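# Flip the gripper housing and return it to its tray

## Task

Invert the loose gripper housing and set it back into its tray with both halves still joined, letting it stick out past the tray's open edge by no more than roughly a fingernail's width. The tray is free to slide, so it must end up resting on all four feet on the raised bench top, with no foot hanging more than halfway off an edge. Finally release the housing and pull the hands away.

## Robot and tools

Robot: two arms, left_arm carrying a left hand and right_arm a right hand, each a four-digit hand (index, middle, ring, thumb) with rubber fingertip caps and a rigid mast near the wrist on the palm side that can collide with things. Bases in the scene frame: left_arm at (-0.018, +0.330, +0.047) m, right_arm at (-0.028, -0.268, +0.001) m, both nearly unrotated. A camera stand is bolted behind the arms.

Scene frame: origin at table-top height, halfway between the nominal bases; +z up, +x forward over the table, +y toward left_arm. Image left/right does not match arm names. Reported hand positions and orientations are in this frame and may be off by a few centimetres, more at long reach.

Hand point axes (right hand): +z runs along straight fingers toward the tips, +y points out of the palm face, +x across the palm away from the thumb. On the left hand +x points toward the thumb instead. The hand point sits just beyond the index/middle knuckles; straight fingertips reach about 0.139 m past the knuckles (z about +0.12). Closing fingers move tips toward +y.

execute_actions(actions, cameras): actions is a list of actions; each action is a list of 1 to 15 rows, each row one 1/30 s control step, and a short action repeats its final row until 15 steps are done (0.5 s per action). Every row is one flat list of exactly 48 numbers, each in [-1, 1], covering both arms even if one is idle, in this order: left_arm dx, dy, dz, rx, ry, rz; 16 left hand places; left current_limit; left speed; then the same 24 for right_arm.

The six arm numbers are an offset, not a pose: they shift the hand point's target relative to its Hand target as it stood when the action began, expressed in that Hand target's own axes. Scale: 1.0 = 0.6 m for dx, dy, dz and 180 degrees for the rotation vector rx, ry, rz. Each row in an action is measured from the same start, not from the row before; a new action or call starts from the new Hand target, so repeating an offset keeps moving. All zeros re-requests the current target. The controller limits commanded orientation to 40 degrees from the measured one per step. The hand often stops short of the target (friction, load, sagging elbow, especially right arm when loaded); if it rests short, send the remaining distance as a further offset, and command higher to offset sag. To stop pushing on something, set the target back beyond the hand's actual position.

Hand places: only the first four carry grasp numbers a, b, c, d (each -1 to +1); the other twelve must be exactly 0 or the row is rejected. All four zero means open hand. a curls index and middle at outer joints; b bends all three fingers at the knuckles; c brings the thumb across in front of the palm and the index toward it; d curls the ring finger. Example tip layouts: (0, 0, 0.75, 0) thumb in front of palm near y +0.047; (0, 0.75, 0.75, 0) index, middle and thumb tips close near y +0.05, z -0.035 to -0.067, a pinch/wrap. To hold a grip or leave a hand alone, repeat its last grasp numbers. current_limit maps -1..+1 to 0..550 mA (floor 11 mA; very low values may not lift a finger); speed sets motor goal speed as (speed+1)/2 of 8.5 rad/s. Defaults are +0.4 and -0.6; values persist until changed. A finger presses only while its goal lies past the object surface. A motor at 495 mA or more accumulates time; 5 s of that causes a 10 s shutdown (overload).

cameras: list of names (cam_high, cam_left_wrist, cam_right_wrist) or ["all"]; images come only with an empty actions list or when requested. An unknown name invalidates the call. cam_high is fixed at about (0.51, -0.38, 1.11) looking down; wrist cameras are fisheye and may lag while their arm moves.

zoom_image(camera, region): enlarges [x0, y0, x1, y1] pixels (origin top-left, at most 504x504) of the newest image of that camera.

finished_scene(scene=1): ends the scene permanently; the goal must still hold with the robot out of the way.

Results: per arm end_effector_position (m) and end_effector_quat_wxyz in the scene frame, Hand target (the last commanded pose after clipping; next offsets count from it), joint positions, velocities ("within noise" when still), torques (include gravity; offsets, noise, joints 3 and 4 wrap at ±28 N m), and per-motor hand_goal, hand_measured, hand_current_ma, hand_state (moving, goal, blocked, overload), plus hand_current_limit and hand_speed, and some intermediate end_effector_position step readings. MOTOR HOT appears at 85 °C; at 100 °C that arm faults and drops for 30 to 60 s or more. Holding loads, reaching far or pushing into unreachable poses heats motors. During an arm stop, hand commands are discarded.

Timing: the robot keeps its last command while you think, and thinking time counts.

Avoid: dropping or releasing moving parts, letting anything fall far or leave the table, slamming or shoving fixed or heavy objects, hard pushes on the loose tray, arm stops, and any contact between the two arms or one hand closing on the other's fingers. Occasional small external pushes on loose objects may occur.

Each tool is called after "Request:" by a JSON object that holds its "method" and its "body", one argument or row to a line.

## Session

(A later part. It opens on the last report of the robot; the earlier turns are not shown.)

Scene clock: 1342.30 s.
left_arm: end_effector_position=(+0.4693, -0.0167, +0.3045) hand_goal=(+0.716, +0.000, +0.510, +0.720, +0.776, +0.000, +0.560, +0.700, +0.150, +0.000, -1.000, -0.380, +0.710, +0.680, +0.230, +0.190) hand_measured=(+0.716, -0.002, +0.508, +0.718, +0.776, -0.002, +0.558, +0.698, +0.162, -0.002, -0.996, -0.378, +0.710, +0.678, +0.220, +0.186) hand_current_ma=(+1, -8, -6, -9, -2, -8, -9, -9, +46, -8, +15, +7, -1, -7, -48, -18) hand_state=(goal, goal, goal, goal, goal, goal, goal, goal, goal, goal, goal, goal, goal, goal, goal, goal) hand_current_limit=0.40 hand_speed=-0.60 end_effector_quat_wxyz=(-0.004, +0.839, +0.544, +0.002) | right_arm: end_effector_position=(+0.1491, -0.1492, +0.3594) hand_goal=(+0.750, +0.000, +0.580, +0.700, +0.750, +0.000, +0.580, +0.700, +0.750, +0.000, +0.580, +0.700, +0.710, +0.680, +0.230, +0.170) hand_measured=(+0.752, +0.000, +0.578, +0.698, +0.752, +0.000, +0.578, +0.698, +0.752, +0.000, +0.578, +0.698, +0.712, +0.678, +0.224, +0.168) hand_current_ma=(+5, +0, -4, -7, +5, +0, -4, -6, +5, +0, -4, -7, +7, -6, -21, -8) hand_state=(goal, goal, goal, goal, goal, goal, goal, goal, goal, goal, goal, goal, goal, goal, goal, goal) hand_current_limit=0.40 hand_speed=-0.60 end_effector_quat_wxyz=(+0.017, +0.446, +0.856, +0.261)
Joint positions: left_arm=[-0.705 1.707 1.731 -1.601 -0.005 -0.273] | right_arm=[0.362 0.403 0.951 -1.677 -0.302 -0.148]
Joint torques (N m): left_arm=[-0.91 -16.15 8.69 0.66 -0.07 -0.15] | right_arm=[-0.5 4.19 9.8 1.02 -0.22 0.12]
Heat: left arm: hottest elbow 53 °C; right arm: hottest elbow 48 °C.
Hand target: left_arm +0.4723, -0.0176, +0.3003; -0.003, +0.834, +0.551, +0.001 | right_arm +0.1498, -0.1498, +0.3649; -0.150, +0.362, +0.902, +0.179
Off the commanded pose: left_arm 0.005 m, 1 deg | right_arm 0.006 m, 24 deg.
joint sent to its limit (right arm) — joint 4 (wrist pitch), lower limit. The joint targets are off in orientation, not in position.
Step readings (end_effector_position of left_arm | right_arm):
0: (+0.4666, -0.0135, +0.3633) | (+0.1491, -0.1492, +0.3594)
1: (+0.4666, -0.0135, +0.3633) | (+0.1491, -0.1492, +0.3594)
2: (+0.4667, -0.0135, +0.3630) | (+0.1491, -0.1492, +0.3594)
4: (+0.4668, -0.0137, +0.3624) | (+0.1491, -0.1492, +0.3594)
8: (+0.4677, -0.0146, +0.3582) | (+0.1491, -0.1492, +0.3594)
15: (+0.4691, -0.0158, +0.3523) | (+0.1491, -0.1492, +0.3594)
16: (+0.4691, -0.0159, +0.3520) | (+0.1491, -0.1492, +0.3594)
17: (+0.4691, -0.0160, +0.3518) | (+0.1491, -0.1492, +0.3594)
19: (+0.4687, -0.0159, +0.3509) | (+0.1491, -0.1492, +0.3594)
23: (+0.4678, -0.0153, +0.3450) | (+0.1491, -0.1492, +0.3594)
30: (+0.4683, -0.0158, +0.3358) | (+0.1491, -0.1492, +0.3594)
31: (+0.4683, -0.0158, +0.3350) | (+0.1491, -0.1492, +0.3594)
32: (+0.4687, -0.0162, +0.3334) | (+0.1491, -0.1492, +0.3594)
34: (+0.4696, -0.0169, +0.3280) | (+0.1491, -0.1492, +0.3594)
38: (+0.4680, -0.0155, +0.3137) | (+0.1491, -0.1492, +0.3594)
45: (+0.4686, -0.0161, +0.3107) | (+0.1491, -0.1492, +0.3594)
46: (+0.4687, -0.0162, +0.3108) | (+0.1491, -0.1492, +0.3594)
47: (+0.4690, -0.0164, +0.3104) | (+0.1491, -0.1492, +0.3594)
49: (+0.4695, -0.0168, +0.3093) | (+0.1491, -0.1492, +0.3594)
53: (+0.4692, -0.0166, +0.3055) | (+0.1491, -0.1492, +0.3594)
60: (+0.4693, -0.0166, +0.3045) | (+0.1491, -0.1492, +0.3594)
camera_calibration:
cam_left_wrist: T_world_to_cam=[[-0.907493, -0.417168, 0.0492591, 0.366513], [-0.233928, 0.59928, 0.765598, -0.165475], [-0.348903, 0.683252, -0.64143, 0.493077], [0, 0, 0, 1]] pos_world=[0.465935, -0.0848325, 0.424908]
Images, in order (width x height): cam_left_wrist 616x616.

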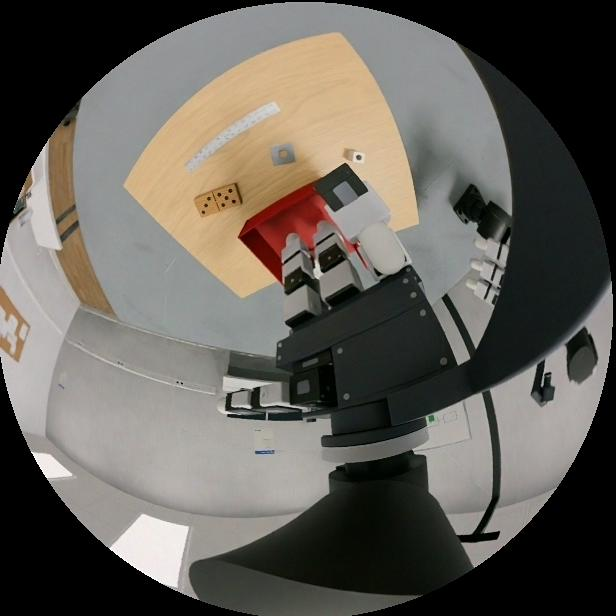

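Request:
{"method": "execute_actions", "body": {
  "actions": [
    [[0,0,0.02,0,0,0,0,0.1,0,1,0,0,0,0,0,0,0,0,0,0,0,0,0.4,-0.6,0,0,0,0,0,0,0,0,0,0,0,0,0,0,0,0,0,0,0,0,0,0,0.4,-0.6]],
    [[0.003,-0.011,0,0,0,0,0,0.1,0,1,0,0,0,0,0,0,0,0,0,0,0,0,0.4,-0.6,0,0,0,0,0,0,0,0,0,0,0,0,0,0,0,0,0,0,0,0,0,0,0.4,-0.6],[0.0062,-0.0213,-0.004,0,0,0,0,0.1,0,1,0,0,0,0,0,0,0,0,0,0,0,0,0.4,-0.6,0,0,0,0,0,0,0,0,0,0,0,0,0,0,0,0,0,0,0,0,0,0,0.4,-0.6]],
    [[0.003,-0.011,0,0,0,0,0,0.1,0,1,0,0,0,0,0,0,0,0,0,0,0,0,0.4,-0.6,0,0,0,0,0,0,0,0,0,0,0,0,0,0,0,0,0,0,0,0,0,0,0.4,-0.6],[0.0062,-0.0213,-0.004,0,0,0,0,0.1,0,1,0,0,0,0,0,0,0,0,0,0,0,0,0.4,-0.6,0,0,0,0,0,0,0,0,0,0,0,0,0,0,0,0,0,0,0,0,0,0,0.4,-0.6]]
  ],
  "cameras": ["cam_left_wrist"]
}}

Request:
{"method": "zoom_image", "body": {
  "camera": "cam_left_wrist",
  "region": [225, 130, 365, 270]
}}

Scene clock: 1352.97 s.
left_arm: end_effector_position=(+0.4533, -0.0036, +0.2887) hand_goal=(+0.716, +0.000, +0.510, +0.720, +0.776, +0.000, +0.560, +0.700, +0.150, +0.000, -1.000, -0.380, +0.710, +0.680, +0.230, +0.190) hand_measured=(+0.714, -0.002, +0.508, +0.718, +0.762, -0.004, +0.550, +0.696, +0.162, -0.002, -0.996, -0.378, +0.710, +0.678, +0.220, +0.186) hand_current_ma=(-8, -8, -9, -9, -59, -14, -39, -16, +46, -8, +15, +7, -1, -7, -48, -18) hand_state=(goal, goal, goal, goal, goal, goal, goal, goal, goal, goal, goal, goal, goal, goal, goal, goal) hand_current_limit=0.40 hand_speed=-0.60 end_effector_quat_wxyz=(-0.008, +0.839, +0.544, +0.000) | right_arm: end_effector_position=(+0.1491, -0.1492, +0.3594) hand_goal=(+0.750, +0.000, +0.580, +0.700, +0.750, +0.000, +0.580, +0.700, +0.750, +0.000, +0.580, +0.700, +0.710, +0.680, +0.230, +0.170) hand_measured=(+0.752, +0.000, +0.578, +0.698, +0.752, +0.000, +0.578, +0.698, +0.752, +0.000, +0.578, +0.698, +0.712, +0.678, +0.224, +0.168) hand_current_ma=(+5, +0, -4, -7, +5, +0, -4, -6, +5, +0, -4, -7, +7, -6, -21, -8) hand_state=(goal, goal, goal, goal, goal, goal, goal, goal, goal, goal, goal, goal, goal, goal, goal, goal) hand_current_limit=0.40 hand_speed=-0.60 end_effector_quat_wxyz=(+0.017, +0.446, +0.856, +0.261)
Joint positions: left_arm=[-0.705 1.656 1.626 -1.555 -0.004 -0.273] | right_arm=[0.362 0.403 0.951 -1.677 -0.302 -0.148]
Joint torques (N m): left_arm=[-1.08 -16.67 8.14 0.4 -0.01 -0.16] | right_arm=[-0.38 4.25 9.85 0.96 -0.23 0.14]
Heat: left arm: hottest elbow 52 °C; right arm: hottest elbow 48 °C.
Hand target: left_arm +0.4517, -0.0007, +0.2932; -0.003, +0.834, +0.551, +0.001 | right_arm +0.1498, -0.1498, +0.3649; -0.150, +0.362, +0.902, +0.179
Off the commanded pose: left_arm 0.006 m, 1 deg | right_arm 0.006 m, 24 deg.
joint sent to its limit (right arm) — joint 4 (wrist pitch), lower limit. The joint targets are off in orientation, not in position.
Step readings (end_effector_position of left_arm | right_arm):
0: (+0.4693, -0.0167, +0.3045) | (+0.1491, -0.1492, +0.3594)
1: (+0.4693, -0.0167, +0.3044) | (+0.1491, -0.1492, +0.3594)
2: (+0.4696, -0.0169, +0.3036) | (+0.1491, -0.1492, +0.3594)
4: (+0.4702, -0.0174, +0.3009) | (+0.1491, -0.1492, +0.3594)
8: (+0.4688, -0.0163, +0.2932) | (+0.1491, -0.1492, +0.3594)
15: (+0.4691, -0.0165, +0.2919) | (+0.1491, -0.1492, +0.3594)
16: (+0.4691, -0.0165, +0.2919) | (+0.1491, -0.1492, +0.3594)
17: (+0.4690, -0.0164, +0.2913) | (+0.1491, -0.1492, +0.3594)
19: (+0.4680, -0.0156, +0.2885) | (+0.1491, -0.1492, +0.3594)
23: (+0.4645, -0.0128, +0.2890) | (+0.1491, -0.1492, +0.3594)
30: (+0.4631, -0.0118, +0.2892) | (+0.1491, -0.1492, +0.3594)
31: (+0.4630, -0.0117, +0.2888) | (+0.1491, -0.1492, +0.3594)
32: (+0.4628, -0.0115, +0.2887) | (+0.1491, -0.1492, +0.3594)
34: (+0.4609, -0.0099, +0.2892) | (+0.1491, -0.1492, +0.3594)
38: (+0.4548, -0.0049, +0.2890) | (+0.1491, -0.1492, +0.3594)
45: (+0.4533, -0.0036, +0.2887) | (+0.1491, -0.1492, +0.3594)
camera_calibration:
cam_left_wrist: T_world_to_cam=[[-0.906967, -0.417761, 0.0537264, 0.356705], [-0.228903, 0.595941, 0.769713, -0.168366], [-0.353574, 0.685806, -0.636125, 0.469056], [0, 0, 0, 1]] pos_world=[0.450827, -0.0723276, 0.408807]
Images, in order (width x height): cam_left_wrist 616x616.

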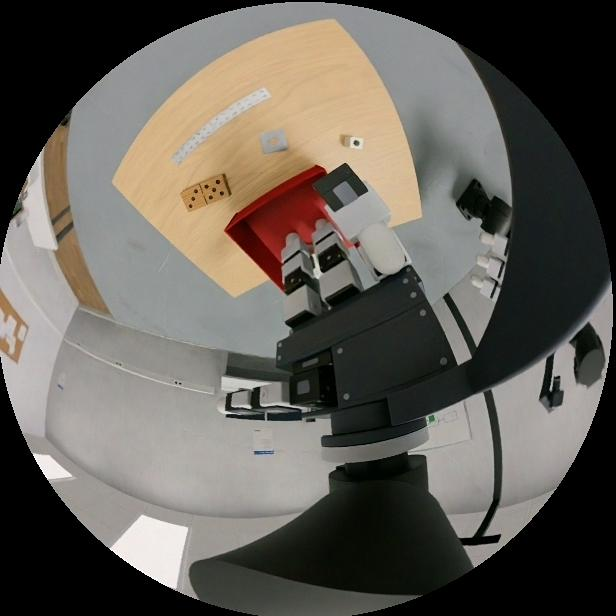

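Scaled by 3.600 from the camera's 616x616 image, which has a finer 880x880 frame.

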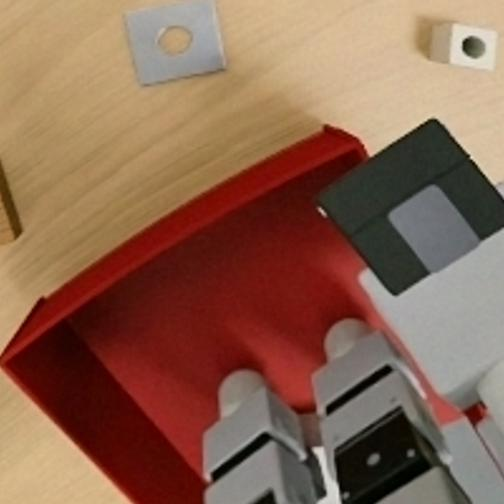

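Request:
{"method": "execute_actions", "body": {
  "actions": [
    [[0.003,-0.011,-0.01,0,0,0,0,0.1,0,1,0,0,0,0,0,0,0,0,0,0,0,0,0.4,-0.6,0,0,0,0,0,0,0,0,0,0,0,0,0,0,0,0,0,0,0,0,0,0,0.4,-0.6],[0.0062,-0.0213,-0.01,0,0,0,0,0.1,0,1,0,0,0,0,0,0,0,0,0,0,0,0,0.4,-0.6,0,0,0,0,0,0,0,0,0,0,0,0,0,0,0,0,0,0,0,0,0,0,0.4,-0.6]],
    [[0.0025,-0.008,0,0,0,0,0,0.1,0,1,0,0,0,0,0,0,0,0,0,0,0,0,0.4,-0.6,0,0,0,0,0,0,0,0,0,0,0,0,0,0,0,0,0,0,0,0,0,0,0.4,-0.6],[0.005,-0.017,0,0,0,0,0,0.1,0,1,0,0,0,0,0,0,0,0,0,0,0,0,0.4,-0.6,0,0,0,0,0,0,0,0,0,0,0,0,0,0,0,0,0,0,0,0,0,0,0.4,-0.6]]
  ],
  "cameras": ["cam_left_wrist", "cam_high"]
}}

Request:
{"method": "zoom_image", "body": {
  "camera": "cam_left_wrist",
  "region": [225, 130, 365, 270]
}}

Request:
{"method": "zoom_image", "body": {
  "camera": "cam_high",
  "region": [240, 160, 380, 300]
}}

Scene clock: 1359.97 s.
left_arm: end_effector_position=(+0.4348, +0.0118, +0.2919) hand_goal=(+0.716, +0.000, +0.510, +0.720, +0.776, +0.000, +0.560, +0.700, +0.150, +0.000, -1.000, -0.380, +0.710, +0.680, +0.230, +0.190) hand_measured=(+0.714, -0.002, +0.508, +0.718, +0.770, -0.004, +0.556, +0.696, +0.162, -0.002, -0.996, -0.378, +0.710, +0.678, +0.220, +0.186) hand_current_ma=(-7, -8, -8, -9, -23, -9, -15, -10, +46, -8, +15, +7, -1, -7, -48, -18) hand_state=(goal, goal, goal, goal, goal, goal, goal, goal, goal, goal, goal, goal, goal, goal, goal, goal) hand_current_limit=0.40 hand_speed=-0.60 end_effector_quat_wxyz=(-0.010, +0.839, +0.544, -0.001) | right_arm: end_effector_position=(+0.1491, -0.1492, +0.3594) hand_goal=(+0.750, +0.000, +0.580, +0.700, +0.750, +0.000, +0.580, +0.700, +0.750, +0.000, +0.580, +0.700, +0.710, +0.680, +0.230, +0.170) hand_measured=(+0.752, +0.000, +0.578, +0.698, +0.752, +0.000, +0.578, +0.698, +0.752, +0.000, +0.578, +0.698, +0.712, +0.678, +0.224, +0.168) hand_current_ma=(+5, +0, -4, -7, +5, +0, -4, -6, +5, +0, -4, -7, +7, -6, -21, -8) hand_state=(goal, goal, goal, goal, goal, goal, goal, goal, goal, goal, goal, goal, goal, goal, goal, goal) hand_current_limit=0.40 hand_speed=-0.60 end_effector_quat_wxyz=(+0.017, +0.446, +0.856, +0.261)
Joint positions: left_arm=[-0.705 1.595 1.56 -1.555 -0.004 -0.274] | right_arm=[0.362 0.403 0.951 -1.677 -0.302 -0.148]
Joint torques (N m): left_arm=[-1.55 -15.27 8.75 0.28 -0.05 -0.16] | right_arm=[-0.03 3.96 9.81 0.94 -0.22 0.13]
Heat: left arm: hottest elbow 50 °C; right arm: hottest elbow 48 °C.
Hand target: left_arm +0.4332, +0.0145, +0.2993; -0.003, +0.834, +0.551, +0.001 | right_arm +0.1498, -0.1498, +0.3649; -0.150, +0.362, +0.902, +0.179
Off the commanded pose: left_arm 0.008 m, 1 deg | right_arm 0.006 m, 24 deg.
joint sent to its limit (right arm) — joint 4 (wrist pitch), lower limit. The joint targets are off in orientation, not in position.
Step readings (end_effector_position of left_arm | right_arm):
0: (+0.4533, -0.0036, +0.2887) | (+0.1491, -0.1492, +0.3594)
1: (+0.4533, -0.0036, +0.2887) | (+0.1491, -0.1492, +0.3594)
2: (+0.4531, -0.0034, +0.2888) | (+0.1491, -0.1492, +0.3594)
4: (+0.4512, -0.0019, +0.2889) | (+0.1491, -0.1492, +0.3594)
8: (+0.4453, +0.0031, +0.2890) | (+0.1491, -0.1492, +0.3594)
15: (+0.4440, +0.0042, +0.2914) | (+0.1491, -0.1492, +0.3594)
16: (+0.4440, +0.0042, +0.2914) | (+0.1491, -0.1492, +0.3594)
17: (+0.4437, +0.0045, +0.2909) | (+0.1491, -0.1492, +0.3594)
19: (+0.4414, +0.0064, +0.2894) | (+0.1491, -0.1492, +0.3594)
23: (+0.4363, +0.0106, +0.2880) | (+0.1491, -0.1492, +0.3594)
30: (+0.4348, +0.0118, +0.2919) | (+0.1491, -0.1492, +0.3594)
camera_calibration:
cam_left_wrist: T_world_to_cam=[[-0.906637, -0.418197, 0.055872, 0.345388], [-0.226113, 0.593412, 0.772487, -0.186236], [-0.356206, 0.687731, -0.632568, 0.453925], [0, 0, 0, 1]] pos_world=[0.432722, -0.0572239, 0.411706]
Images, in order (width x height): cam_high 672x504, cam_left_wrist 616x616.

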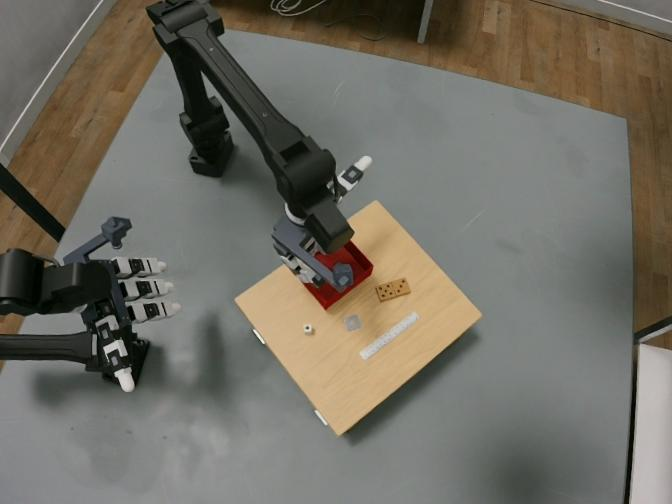

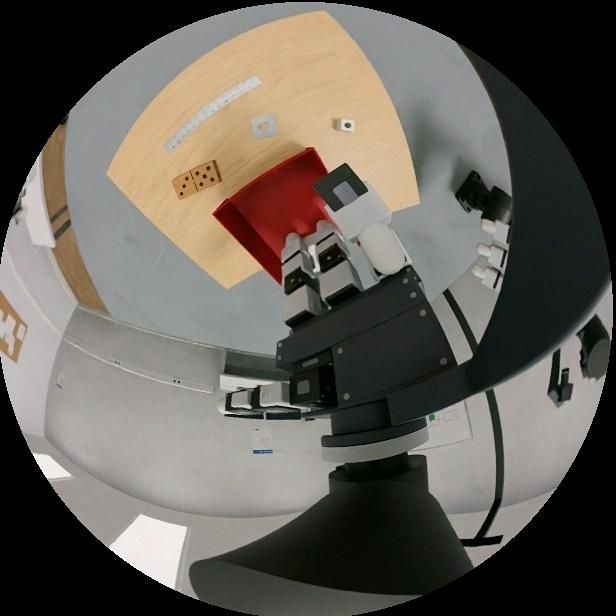

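Scaled by 3.600 from the camera's 616x616 image, which has a finer 880x880 frame.

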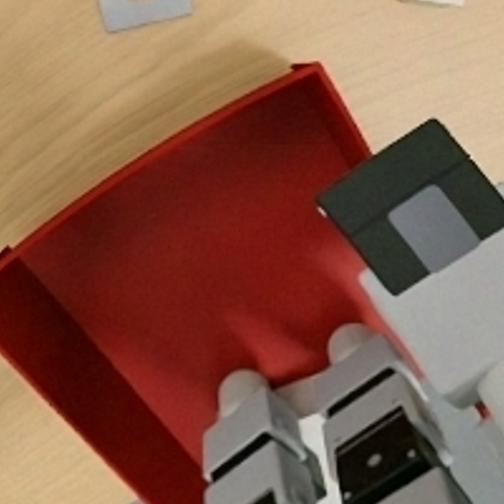

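Scaled by 3.600 from the camera's 672x504 image, which has a finer 960x720 frame.

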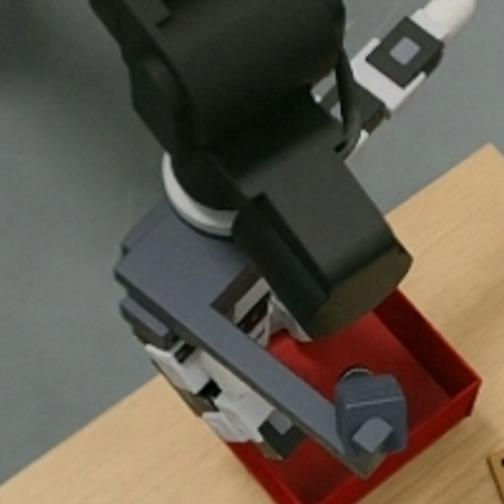

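Request:
{"method": "execute_actions", "body": {
  "actions": [
    [[0,0.02,0,0,0,0,0,0.1,0,1,0,0,0,0,0,0,0,0,0,0,0,0,0.4,-0.6,0,0,0,0,0,0,0,0,0,0,0,0,0,0,0,0,0,0,0,0,0,0,0.4,-0.6]],
    [[0,0,-0.06,0,0,0,0,0.1,0,1,0,0,0,0,0,0,0,0,0,0,0,0,0.4,-0.6,0,0,0,0,0,0,0,0,0,0,0,0,0,0,0,0,0,0,0,0,0,0,0.4,-0.6]],
    [[0,0,-0.08,0,0,0,0,0.1,0,1,0,0,0,0,0,0,0,0,0,0,0,0,0.4,-0.6,0,0,0,0,0,0,0,0,0,0,0,0,0,0,0,0,0,0,0,0,0,0,0.4,-0.6]],
    [[0.017,-0.058,-0.04,0,0,0,0,0.1,0,1,0,0,0,0,0,0,0,0,0,0,0,0,0.4,-0.6,0,0,0,0,0,0,0,0,0,0,0,0,0,0,0,0,0,0,0,0,0,0,0.4,-0.6]],
    [[0.025,-0.086,0,0,0,0,0,0.1,0,1,0,0,0,0,0,0,0,0,0,0,0,0,0.4,-0.6,0,0,0,0,0,0,0,0,0,0,0,0,0,0,0,0,0,0,0,0,0,0,0.4,-0.6]],
    [[0.025,-0.086,0,0,0,0.04,0.1,0.1,0.3,0.6,0,0,0,0,0,0,0,0,0,0,0,0,0.4,-0.6,0,0,0,0,0,0,0,0,0,0,0,0,0,0,0,0,0,0,0,0,0,0,0.4,-0.6]]
  ],
  "cameras": ["cam_left_wrist", "cam_high"]
}}

Request:
{"method": "zoom_image", "body": {
  "camera": "cam_high",
  "region": [240, 160, 380, 300]
}}

Request:
{"method": "zoom_image", "body": {
  "camera": "cam_left_wrist",
  "region": [180, 80, 340, 240]
}}

Scene clock: 1375.13 s.
left_arm: end_effector_position=(+0.3323, +0.0991, +0.4077) hand_goal=(+0.580, +0.000, +0.296, +0.626, +0.670, +0.000, +0.400, +0.646, +0.416, +0.000, -0.380, +0.050, +0.210, +0.680, +0.156, +0.130) hand_measured=(+0.588, -0.002, +0.302, +0.630, +0.674, -0.004, +0.406, +0.650, +0.420, -0.002, -0.380, +0.048, +0.214, +0.678, +0.154, +0.130) hand_current_ma=(+30, -8, +19, +12, +16, -8, +17, +11, +12, -8, -1, -8, +15, -7, -12, +4) hand_state=(goal, goal, goal, goal, goal, goal, goal, goal, goal, goal, goal, goal, goal, goal, goal, goal) hand_current_limit=0.40 hand_speed=-0.60 end_effector_quat_wxyz=(+0.060, +0.862, +0.502, +0.029) | right_arm: end_effector_position=(+0.1491, -0.1492, +0.3594) hand_goal=(+0.750, +0.000, +0.580, +0.700, +0.750, +0.000, +0.580, +0.700, +0.750, +0.000, +0.580, +0.700, +0.710, +0.680, +0.230, +0.170) hand_measured=(+0.752, +0.000, +0.578, +0.698, +0.752, +0.000, +0.578, +0.698, +0.752, +0.000, +0.578, +0.698, +0.712, +0.678, +0.224, +0.168) hand_current_ma=(+5, +0, -4, -7, +5, +0, -4, -6, +5, +0, -4, -7, +7, -6, -21, -8) hand_state=(goal, goal, goal, goal, goal, goal, goal, goal, goal, goal, goal, goal, goal, goal, goal, goal) hand_current_limit=0.40 hand_speed=-0.60 end_effector_quat_wxyz=(+0.017, +0.446, +0.856, +0.261)
Joint positions: left_arm=[-0.681 1.164 1.402 -1.676 -0.011 -0.153] | right_arm=[0.362 0.403 0.951 -1.677 -0.302 -0.148]
Joint torques (N m): left_arm=[-0.21 -7.24 9.01 0.55 -0.15 0.22] | right_arm=[-0.21 4.25 9.68 1.05 -0.22 0.12]
Heat: left arm: hottest elbow 49 °C; right arm: hottest elbow 48 °C.
Hand target: left_arm +0.3334, +0.1003, +0.4080; -0.003, +0.867, +0.498, +0.000 | right_arm +0.1498, -0.1498, +0.3649; -0.150, +0.362, +0.902, +0.179
Off the commanded pose: left_arm 0.002 m, 8 deg | right_arm 0.006 m, 24 deg.
joint sent to its limit (left arm) — joint 4 (wrist pitch), lower limit. The joint targets are off in orientation, not in position.
joint sent to its limit (right arm) — joint 4 (wrist pitch), lower limit. The joint targets are off in orientation, not in position.
Step readings (end_effector_position of left_arm | right_arm):
0: (+0.4348, +0.0118, +0.2919) | (+0.1491, -0.1492, +0.3594)
1: (+0.4348, +0.0118, +0.2919) | (+0.1491, -0.1492, +0.3594)
2: (+0.4348, +0.0118, +0.2919) | (+0.1491, -0.1492, +0.3594)
4: (+0.4348, +0.0118, +0.2919) | (+0.1491, -0.1492, +0.3594)
8: (+0.4348, +0.0118, +0.2919) | (+0.1491, -0.1492, +0.3594)
15: (+0.4348, +0.0118, +0.2919) | (+0.1491, -0.1492, +0.3594)
16: (+0.4346, +0.0120, +0.2918) | (+0.1491, -0.1492, +0.3594)
17: (+0.4338, +0.0127, +0.2925) | (+0.1491, -0.1492, +0.3594)
19: (+0.4315, +0.0146, +0.2956) | (+0.1491, -0.1492, +0.3594)
23: (+0.4321, +0.0141, +0.3103) | (+0.1491, -0.1492, +0.3594)
30: (+0.4337, +0.0127, +0.3209) | (+0.1491, -0.1492, +0.3594)
31: (+0.4335, +0.0129, +0.3209) | (+0.1491, -0.1492, +0.3594)
32: (+0.4332, +0.0132, +0.3217) | (+0.1491, -0.1492, +0.3594)
34: (+0.4332, +0.0132, +0.3260) | (+0.1491, -0.1492, +0.3594)
38: (+0.4366, +0.0107, +0.3418) | (+0.1491, -0.1492, +0.3594)
45: (+0.4373, +0.0103, +0.3564) | (+0.1491, -0.1492, +0.3594)
46: (+0.4372, +0.0105, +0.3566) | (+0.1491, -0.1492, +0.3594)
47: (+0.4369, +0.0108, +0.3578) | (+0.1491, -0.1492, +0.3594)
49: (+0.4352, +0.0125, +0.3621) | (+0.1491, -0.1492, +0.3594)
53: (+0.4259, +0.0204, +0.3823) | (+0.1491, -0.1492, +0.3594)
60: (+0.4155, +0.0294, +0.4135) | (+0.1491, -0.1492, +0.3594)
61: (+0.4150, +0.0298, +0.4133) | (+0.1491, -0.1492, +0.3594)
62: (+0.4132, +0.0312, +0.4112) | (+0.1491, -0.1492, +0.3594)
64: (+0.4044, +0.0385, +0.4010) | (+0.1491, -0.1492, +0.3594)
68: (+0.3859, +0.0539, +0.3888) | (+0.1491, -0.1492, +0.3594)
75: (+0.3763, +0.0620, +0.4055) | (+0.1491, -0.1492, +0.3594)
76: (+0.3753, +0.0628, +0.4063) | (+0.1491, -0.1492, +0.3594)
77: (+0.3728, +0.0647, +0.4052) | (+0.1491, -0.1492, +0.3594)
79: (+0.3625, +0.0730, +0.3977) | (+0.1491, -0.1492, +0.3594)
83: (+0.3432, +0.0915, +0.3924) | (+0.1491, -0.1492, +0.3594)
90: (+0.3332, +0.0993, +0.4106) | (+0.1491, -0.1492, +0.3594)
camera_calibration:
cam_left_wrist: T_world_to_cam=[[-0.944475, -0.327264, -0.0294341, 0.320876], [-0.256629, 0.678738, 0.688082, -0.314524], [-0.205206, 0.657429, -0.725036, 0.42131], [0, 0, 0, 1]] pos_world=[0.308798, 0.0415088, 0.531328]
Images, in order (width x height): cam_high 672x504, cam_left_wrist 616x616.

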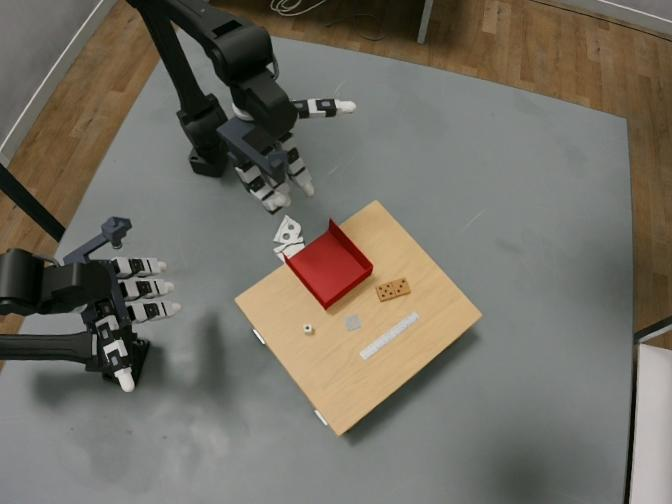

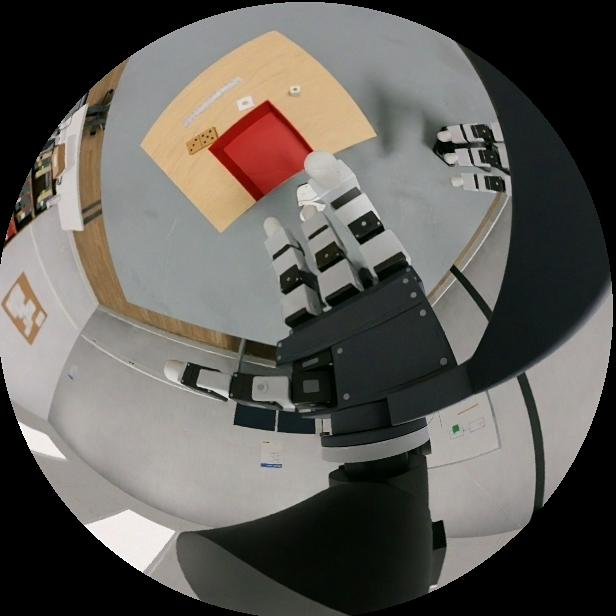

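Scaled by 3.600 from the camera's 672x504 image, which has a finer 960x720 frame.

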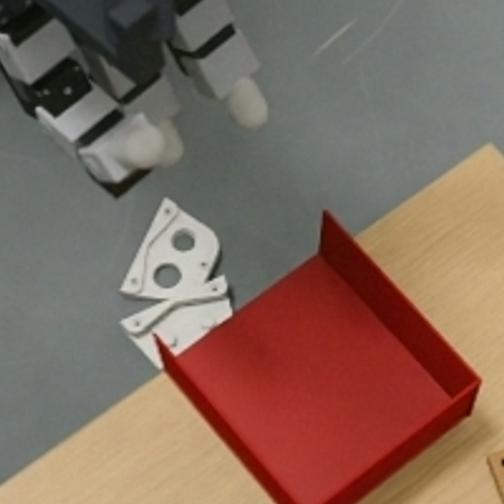

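Scaled by 3.150 from the camera's 616x616 image, which has a finer 880x880 frame.

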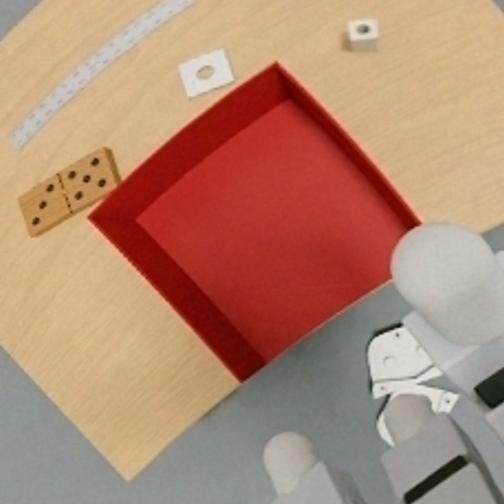

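Request:
{"method": "zoom_image", "body": {
  "camera": "cam_high",
  "region": [260, 200, 330, 270]
}}

Request:
{"method": "zoom_image", "body": {
  "camera": "cam_left_wrist",
  "region": [270, 160, 350, 240]
}}

Scaled by 7.200 from the camera's 672x504 image, which has a finer 960x720 frame.

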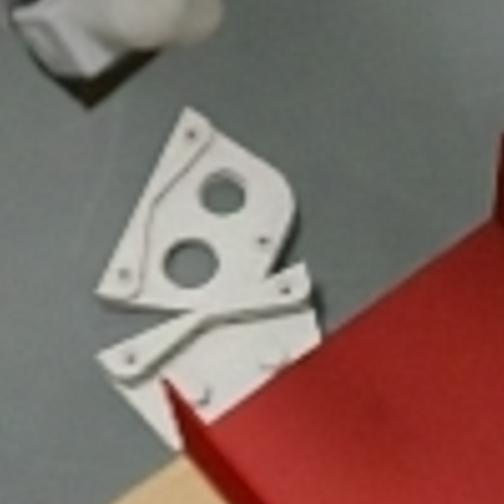

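Scaled by 6.300 from the camera's 616x616 image, which has a finer 880x880 frame.

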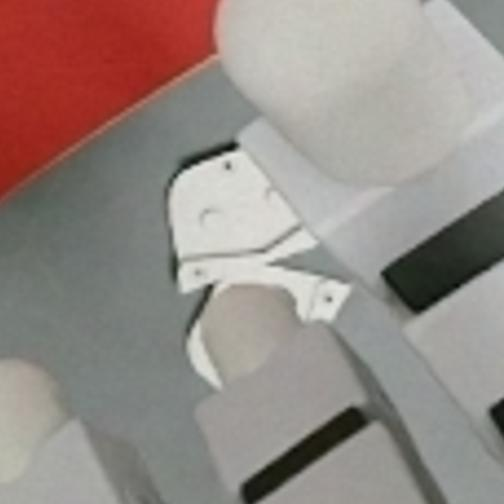

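Request:
{"method": "execute_actions", "body": {
  "actions": [
    [[0.02,-0.07,0,0,0,0,0.1,0.1,0.3,0.6,0,0,0,0,0,0,0,0,0,0,0,0,0.4,-0.6,0,0,0,0,0,0,0,0,0,0,0,0,0,0,0,0,0,0,0,0,0,0,0.4,-0.6]],
    [[0.02,-0.08,0,0,0,0,0.1,0.1,0.3,0.6,0,0,0,0,0,0,0,0,0,0,0,0,0.4,-0.6,0,0,0,0,0,0,0,0,0,0,0,0,0,0,0,0,0,0,0,0,0,0,0.4,-0.6]],
    [[0.02,-0.08,0,0,0,0,0.1,0.1,0.3,0.6,0,0,0,0,0,0,0,0,0,0,0,0,0.4,-0.6,0,0,0,0,0,0,0,0,0,0,0,0,0,0,0,0,0,0,0,0,0,0,0.4,-0.6]]
  ],
  "cameras": ["cam_left_wrist", "cam_high"]
}}

Request:
{"method": "zoom_image", "body": {
  "camera": "cam_high",
  "region": [250, 190, 340, 280]
}}

Request:
{"method": "zoom_image", "body": {
  "camera": "cam_left_wrist",
  "region": [200, 60, 340, 200]
}}

Scene clock: 1391.90 s.
left_arm: end_effector_position=(+0.2319, +0.2002, +0.4087) hand_goal=(+0.580, +0.000, +0.296, +0.626, +0.670, +0.000, +0.400, +0.646, +0.416, +0.000, -0.380, +0.050, +0.210, +0.680, +0.156, +0.130) hand_measured=(+0.584, -0.002, +0.300, +0.630, +0.672, -0.004, +0.404, +0.650, +0.420, -0.002, -0.380, +0.048, +0.212, +0.678, +0.154, +0.130) hand_current_ma=(+11, -8, +14, +11, +5, -8, +12, +11, +18, -8, +0, -8, +5, -7, -13, +3) hand_state=(goal, goal, goal, goal, goal, goal, goal, goal, goal, goal, goal, goal, goal, goal, goal, goal) hand_current_limit=0.40 hand_speed=-0.60 end_effector_quat_wxyz=(+0.126, +0.853, +0.502, +0.071) | right_arm: end_effector_position=(+0.1491, -0.1492, +0.3594) hand_goal=(+0.750, +0.000, +0.580, +0.700, +0.750, +0.000, +0.580, +0.700, +0.750, +0.000, +0.580, +0.700, +0.710, +0.680, +0.230, +0.170) hand_measured=(+0.752, +0.000, +0.578, +0.698, +0.752, +0.000, +0.578, +0.698, +0.752, +0.000, +0.578, +0.698, +0.712, +0.678, +0.224, +0.168) hand_current_ma=(+5, +0, -4, -7, +5, +0, -4, -6, +5, +0, -4, -7, +7, -6, -21, -8) hand_state=(goal, goal, goal, goal, goal, goal, goal, goal, goal, goal, goal, goal, goal, goal, goal, goal) hand_current_limit=0.40 hand_speed=-0.60 end_effector_quat_wxyz=(+0.017, +0.446, +0.856, +0.261)
Joint positions: left_arm=[-0.605 0.705 1.1 -1.676 -0.02 -0.083] | right_arm=[0.362 0.403 0.951 -1.677 -0.302 -0.148]
Joint torques (N m): left_arm=[-0.97 -0.26 8.77 0.87 -0.18 0.22] | right_arm=[-0.32 4.25 9.77 1.06 -0.21 0.13]
Heat: left arm: hottest elbow 48 °C; right arm: hottest elbow 48 °C.
Hand target: left_arm +0.2325, +0.2011, +0.4087; -0.003, +0.867, +0.498, +0.000 | right_arm +0.1498, -0.1498, +0.3649; -0.150, +0.362, +0.902, +0.179
Off the commanded pose: left_arm 0.001 m, 17 deg | right_arm 0.006 m, 24 deg.
joint sent to its limit (left arm) — joint 4 (wrist pitch), lower limit. The joint targets are off in orientation, not in position.
joint sent to its limit (right arm) — joint 4 (wrist pitch), lower limit. The joint targets are off in orientation, not in position.
Step readings (end_effector_position of left_arm | right_arm):
0: (+0.3323, +0.0990, +0.4077) | (+0.1491, -0.1492, +0.3594)
1: (+0.3321, +0.0993, +0.4071) | (+0.1491, -0.1492, +0.3594)
2: (+0.3312, +0.1005, +0.4059) | (+0.1491, -0.1492, +0.3594)
4: (+0.3250, +0.1071, +0.3990) | (+0.1491, -0.1492, +0.3594)
8: (+0.3111, +0.1222, +0.3946) | (+0.1491, -0.1492, +0.3594)
15: (+0.3028, +0.1299, +0.4092) | (+0.1491, -0.1492, +0.3594)
16: (+0.3024, +0.1301, +0.4091) | (+0.1491, -0.1492, +0.3594)
17: (+0.3013, +0.1313, +0.4075) | (+0.1491, -0.1492, +0.3594)
19: (+0.2943, +0.1385, +0.3995) | (+0.1491, -0.1492, +0.3594)
23: (+0.2777, +0.1561, +0.3951) | (+0.1491, -0.1492, +0.3594)
30: (+0.2671, +0.1654, +0.4114) | (+0.1491, -0.1492, +0.3594)
31: (+0.2669, +0.1658, +0.4109) | (+0.1491, -0.1492, +0.3594)
32: (+0.2660, +0.1667, +0.4090) | (+0.1491, -0.1492, +0.3594)
34: (+0.2598, +0.1736, +0.4009) | (+0.1491, -0.1492, +0.3594)
38: (+0.2433, +0.1908, +0.3969) | (+0.1491, -0.1492, +0.3594)
45: (+0.2319, +0.2005, +0.4119) | (+0.1491, -0.1492, +0.3594)
camera_calibration:
cam_left_wrist: T_world_to_cam=[[-0.929607, -0.342422, -0.136303, 0.302448], [-0.353391, 0.723175, 0.593408, -0.357427], [-0.104625, 0.599804, -0.793277, 0.350992], [0, 0, 0, 1]] pos_world=[0.191569, 0.151521, 0.531759]
Images, in order (width x height): cam_high 672x504, cam_left_wrist 616x616.

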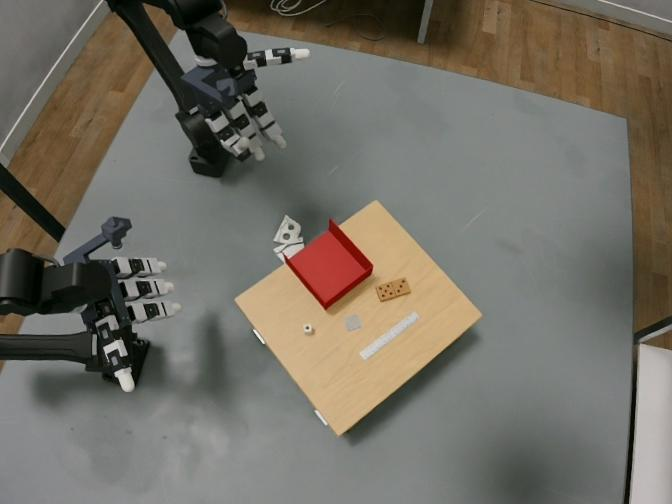

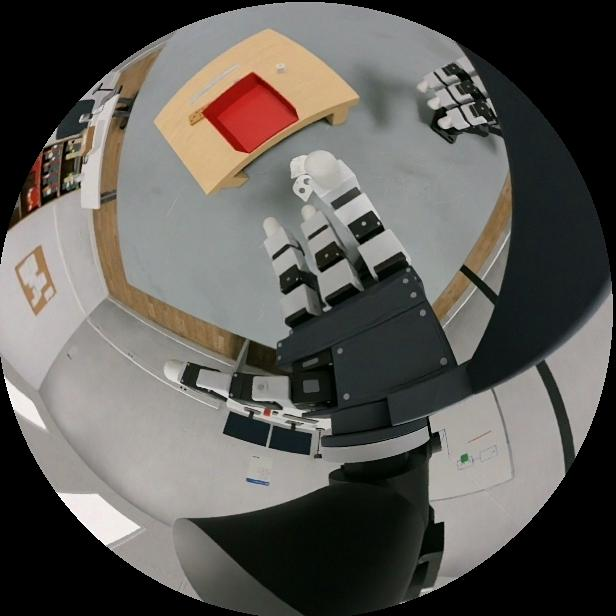

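Scaled by 5.600 from the camera's 672x504 image, which has a finer 960x720 frame.

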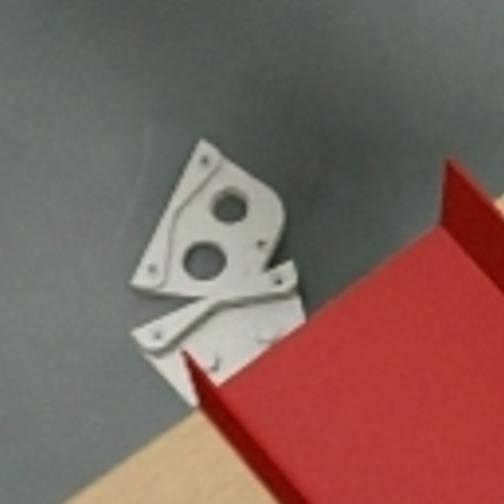

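Scaled by 3.600 from the camera's 616x616 image, which has a finer 880x880 frame.

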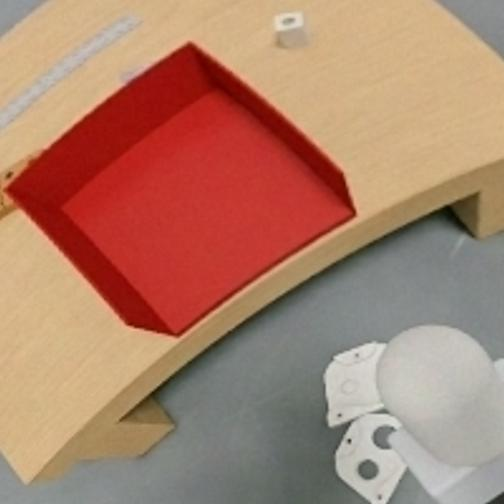

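Request:
{"method": "execute_actions", "body": {
  "actions": [
    [[-0.045,0,0.055,0,0,0,0.1,0.1,0.3,0.6,0,0,0,0,0,0,0,0,0,0,0,0,0.4,-0.6,0,0,0,0,0,0,0,0,0,0,0,0,0,0,0,0,0,0,0,0,0,0,0.4,-0.6]],
    [[-0.045,0,0.055,0,0,0,0.1,0.1,0.3,0.6,0,0,0,0,0,0,0,0,0,0,0,0,0.4,-0.6,0,0,0,0,0,0,0,0,0,0,0,0,0,0,0,0,0,0,0,0,0,0,0.4,-0.6]],
    [[-0.045,0,0.055,0,0,0,0.1,0.1,0.3,0.6,0,0,0,0,0,0,0,0,0,0,0,0,0.4,-0.6,0,0,0,0,0,0,0,0,0,0,0,0,0,0,0,0,0,0,0,0,0,0,0.4,-0.6]]
  ],
  "cameras": ["cam_left_wrist"]
}}

Request:
{"method": "zoom_image", "body": {
  "camera": "cam_left_wrist",
  "region": [150, 60, 320, 230]
}}

Scene clock: 1549.77 s.
left_arm: end_effector_position=(+0.1918, +0.1322, +0.3075) hand_goal=(+0.580, +0.000, +0.296, +0.626, +0.670, +0.000, +0.400, +0.646, +0.416, +0.000, -0.380, +0.050, +0.210, +0.680, +0.156, +0.130) hand_measured=(+0.584, -0.002, +0.300, +0.630, +0.672, -0.002, +0.404, +0.650, +0.422, -0.002, -0.380, +0.048, +0.212, +0.678, +0.152, +0.130) hand_current_ma=(+11, -4, +14, +11, +5, -4, +12, +11, +18, -6, +0, -8, +5, -7, -13, +3) hand_state=(goal, goal, goal, goal, goal, goal, goal, goal, goal, goal, goal, goal, goal, goal, goal, goal) hand_current_limit=0.40 hand_speed=-0.60 end_effector_quat_wxyz=(+0.002, +0.870, +0.493, +0.003) | right_arm: end_effector_position=(+0.1491, -0.1492, +0.3594) hand_goal=(+0.750, +0.000, +0.580, +0.700, +0.750, +0.000, +0.580, +0.700, +0.750, +0.000, +0.580, +0.700, +0.710, +0.680, +0.230, +0.170) hand_measured=(+0.752, +0.000, +0.578, +0.698, +0.752, +0.000, +0.578, +0.698, +0.752, +0.000, +0.578, +0.698, +0.712, +0.678, +0.224, +0.168) hand_current_ma=(+5, +0, -4, -7, +5, +0, -4, -6, +5, +0, -4, -7, +7, -6, -21, -8) hand_state=(goal, goal, goal, goal, goal, goal, goal, goal, goal, goal, goal, goal, goal, goal, goal, goal) hand_current_limit=0.40 hand_speed=-0.60 end_effector_quat_wxyz=(+0.017, +0.446, +0.856, +0.261)
Joint positions: left_arm=[-0.957 0.88 0.991 -1.676 -0.006 -0.405] | right_arm=[0.362 0.403 0.951 -1.677 -0.302 -0.148]
Joint torques (N m): left_arm=[-1.73 -2.2 9.21 0.23 -0.03 -0.23] | right_arm=[-0.56 4.19 9.78 0.99 -0.24 0.12]
Heat: left arm: hottest elbow 50 °C; right arm: hottest elbow 49 °C.
Hand target: left_arm +0.1914, +0.1317, +0.3095; -0.003, +0.867, +0.498, +0.000 | right_arm +0.1498, -0.1498, +0.3649; -0.150, +0.362, +0.902, +0.179
Off the commanded pose: left_arm 0.002 m, 1 deg | right_arm 0.006 m, 24 deg.
joint sent to its limit (left arm) — joint 4 (wrist pitch), lower limit. The joint targets still meet the commanded pose.
joint sent to its limit (right arm) — joint 4 (wrist pitch), lower limit. The joint targets are off in orientation, not in position.
Step readings (end_effector_position of left_arm | right_arm):
0: (+0.2319, +0.2001, +0.4087) | (+0.1491, -0.1492, +0.3594)
1: (+0.2318, +0.2001, +0.4083) | (+0.1491, -0.1492, +0.3594)
2: (+0.2309, +0.1989, +0.4069) | (+0.1491, -0.1492, +0.3594)
4: (+0.2274, +0.1943, +0.3997) | (+0.1491, -0.1492, +0.3594)
8: (+0.2180, +0.1814, +0.3833) | (+0.1491, -0.1492, +0.3594)
15: (+0.2194, +0.1777, +0.3747) | (+0.1491, -0.1492, +0.3594)
16: (+0.2192, +0.1777, +0.3745) | (+0.1491, -0.1492, +0.3594)
17: (+0.2182, +0.1767, +0.3736) | (+0.1491, -0.1492, +0.3594)
19: (+0.2137, +0.1706, +0.3677) | (+0.1491, -0.1492, +0.3594)
23: (+0.2040, +0.1569, +0.3511) | (+0.1491, -0.1492, +0.3594)
30: (+0.2058, +0.1543, +0.3406) | (+0.1491, -0.1492, +0.3594)
31: (+0.2057, +0.1544, +0.3406) | (+0.1491, -0.1492, +0.3594)
32: (+0.2045, +0.1532, +0.3398) | (+0.1491, -0.1492, +0.3594)
34: (+0.2002, +0.1476, +0.3355) | (+0.1491, -0.1492, +0.3594)
38: (+0.1909, +0.1337, +0.3182) | (+0.1491, -0.1492, +0.3594)
45: (+0.1916, +0.1313, +0.3076) | (+0.1491, -0.1492, +0.3594)
camera_calibration:
cam_left_wrist: T_world_to_cam=[[-0.951356, -0.304904, 0.044232, 0.17181], [-0.166597, 0.629866, 0.758627, -0.336698], [-0.259168, 0.714355, -0.650022, 0.277809], [0, 0, 0, 1]] pos_world=[0.179359, 0.0660059, 0.42841]
Images, in order (width x height): cam_left_wrist 616x616.

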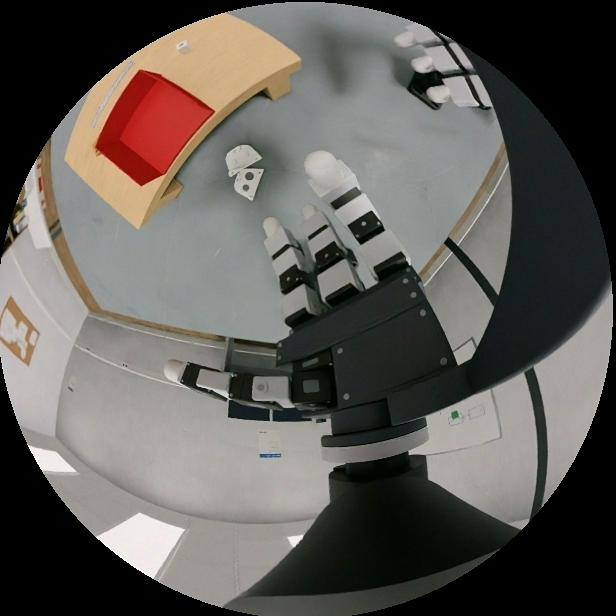

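Scaled by 2.965 from the camera's 616x616 image, which has a finer 880x880 frame.

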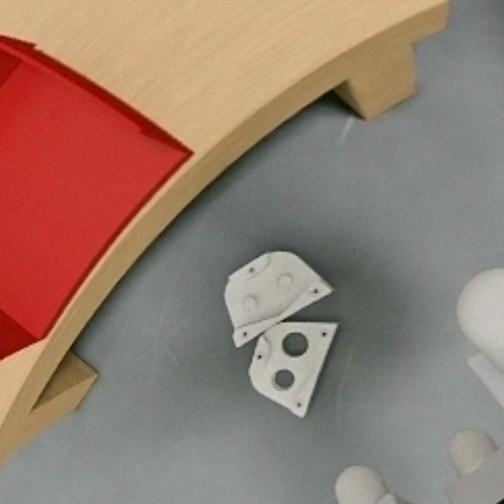

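Request:
{"method": "zoom_image", "body": {
  "camera": "cam_left_wrist",
  "region": [215, 135, 275, 205]
}}

Scaled by 7.200 from the camera's 616x616 image, which has a finer 880x880 frame.

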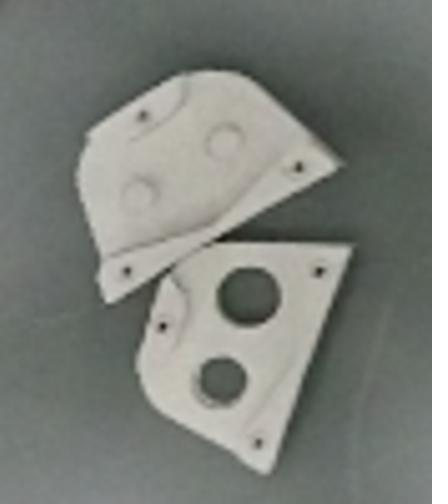

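Request:
{"method": "execute_actions", "body": {
  "actions": [],
  "cameras": ["cam_high", "cam_left_wrist", "cam_right_wrist"]
}}

Request:
{"method": "zoom_image", "body": {
  "camera": "cam_high",
  "region": [260, 205, 320, 265]
}}

Request:
{"method": "zoom_image", "body": {
  "camera": "cam_left_wrist",
  "region": [205, 125, 285, 215]
}}

Scene clock: 1687.40 s.
left_arm: end_effector_position=(+0.1918, +0.1323, +0.3075) hand_goal=(+0.580, +0.000, +0.296, +0.626, +0.670, +0.000, +0.400, +0.646, +0.416, +0.000, -0.380, +0.050, +0.210, +0.680, +0.156, +0.130) hand_measured=(+0.584, -0.002, +0.300, +0.630, +0.672, -0.002, +0.404, +0.650, +0.422, -0.002, -0.380, +0.048, +0.212, +0.678, +0.152, +0.130) hand_current_ma=(+11, -4, +14, +11, +5, -4, +12, +11, +18, -6, +0, -8, +5, -7, -13, +3) hand_state=(goal, goal, goal, goal, goal, goal, goal, goal, goal, goal, goal, goal, goal, goal, goal, goal) hand_current_limit=0.40 hand_speed=-0.60 end_effector_quat_wxyz=(+0.002, +0.870, +0.493, +0.003) | right_arm: end_effector_position=(+0.1491, -0.1492, +0.3594) hand_goal=(+0.750, +0.000, +0.580, +0.700, +0.750, +0.000, +0.580, +0.700, +0.750, +0.000, +0.580, +0.700, +0.710, +0.680, +0.230, +0.170) hand_measured=(+0.752, +0.000, +0.578, +0.698, +0.752, +0.000, +0.578, +0.698, +0.752, +0.000, +0.578, +0.698, +0.712, +0.678, +0.224, +0.168) hand_current_ma=(+5, +0, -4, -7, +5, +0, -4, -6, +5, +0, -4, -7, +7, -6, -21, -8) hand_state=(goal, goal, goal, goal, goal, goal, goal, goal, goal, goal, goal, goal, goal, goal, goal, goal) hand_current_limit=0.40 hand_speed=-0.60 end_effector_quat_wxyz=(+0.017, +0.446, +0.856, +0.261)
Joint positions: left_arm=[-0.957 0.88 0.991 -1.676 -0.006 -0.406] | right_arm=[0.362 0.403 0.951 -1.677 -0.302 -0.148]
Joint velocities: within noise
Joint torques (N m): left_arm=[-1.79 -3.14 9.09 0.24 -0.02 -0.15] | right_arm=[-0.21 4.07 9.78 1.03 -0.24 0.14]
Heat: left arm: hottest elbow 50 °C; right arm: hottest elbow 49 °C.
Hand target: left_arm +0.1914, +0.1317, +0.3095; -0.003, +0.867, +0.498, +0.000 | right_arm +0.1498, -0.1498, +0.3649; -0.150, +0.362, +0.902, +0.179
Off the commanded pose: left_arm 0.002 m, 1 deg | right_arm 0.006 m, 24 deg.
camera_calibration:
cam_left_wrist: T_world_to_cam=[[-0.951237, -0.305269, 0.0442644, 0.17183], [-0.166814, 0.629805, 0.758629, -0.336719], [-0.259464, 0.714252, -0.650017, 0.277795], [0, 0, 0, 1]] pos_world=[0.179359, 0.0661058, 0.42841]
cam_right_wrist: T_world_to_cam=[[0.926867, -0.330225, 0.178517, -0.227029], [-0.374304, -0.849128, 0.372663, -0.268244], [0.0285208, -0.412229, -0.910634, 0.383304], [0, 0, 0, 1]] pos_world=[0.0990884, -0.144736, 0.489543]

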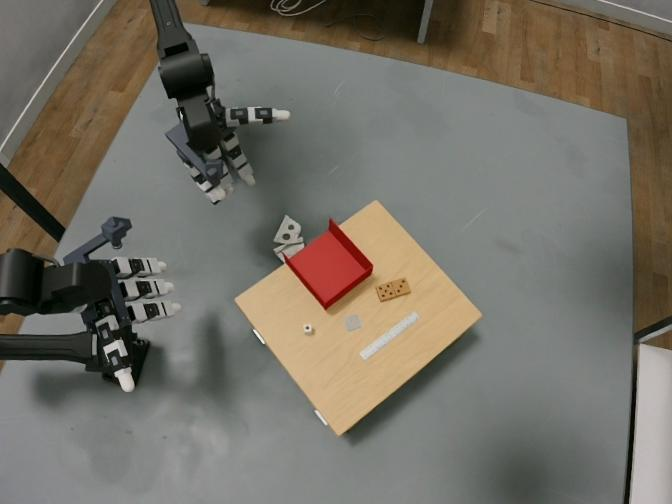

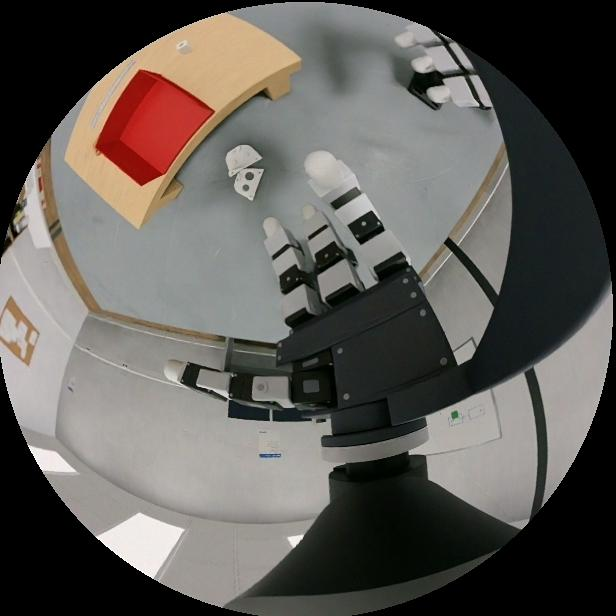

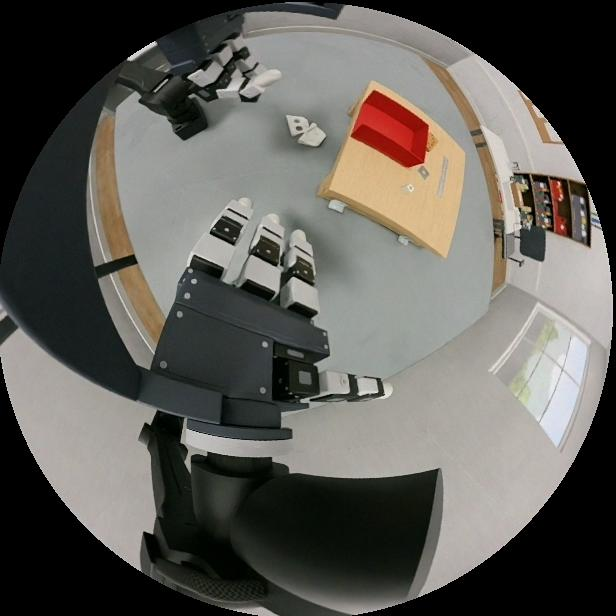

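Scaled by 8.400 from the camera's 672x504 image, which has a finer 960x720 frame.

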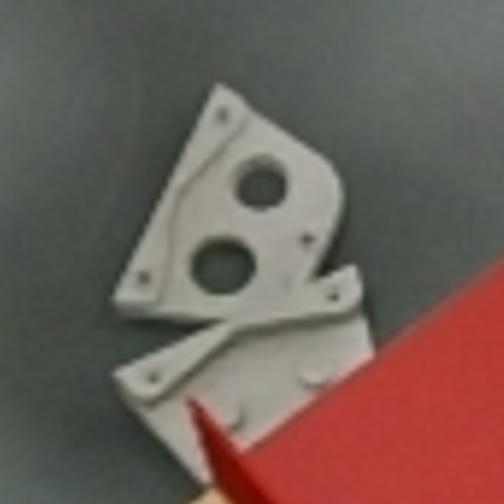

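Scaled by 5.600 from the camera's 616x616 image, which has a finer 880x880 frame.

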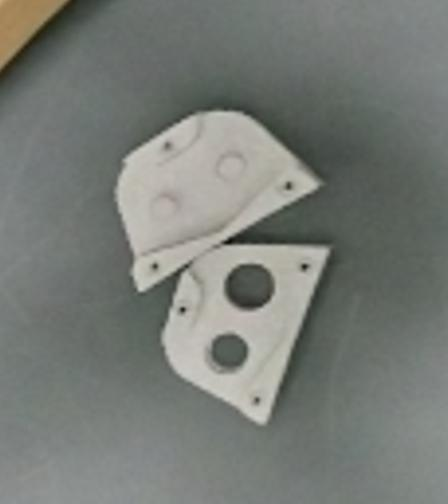

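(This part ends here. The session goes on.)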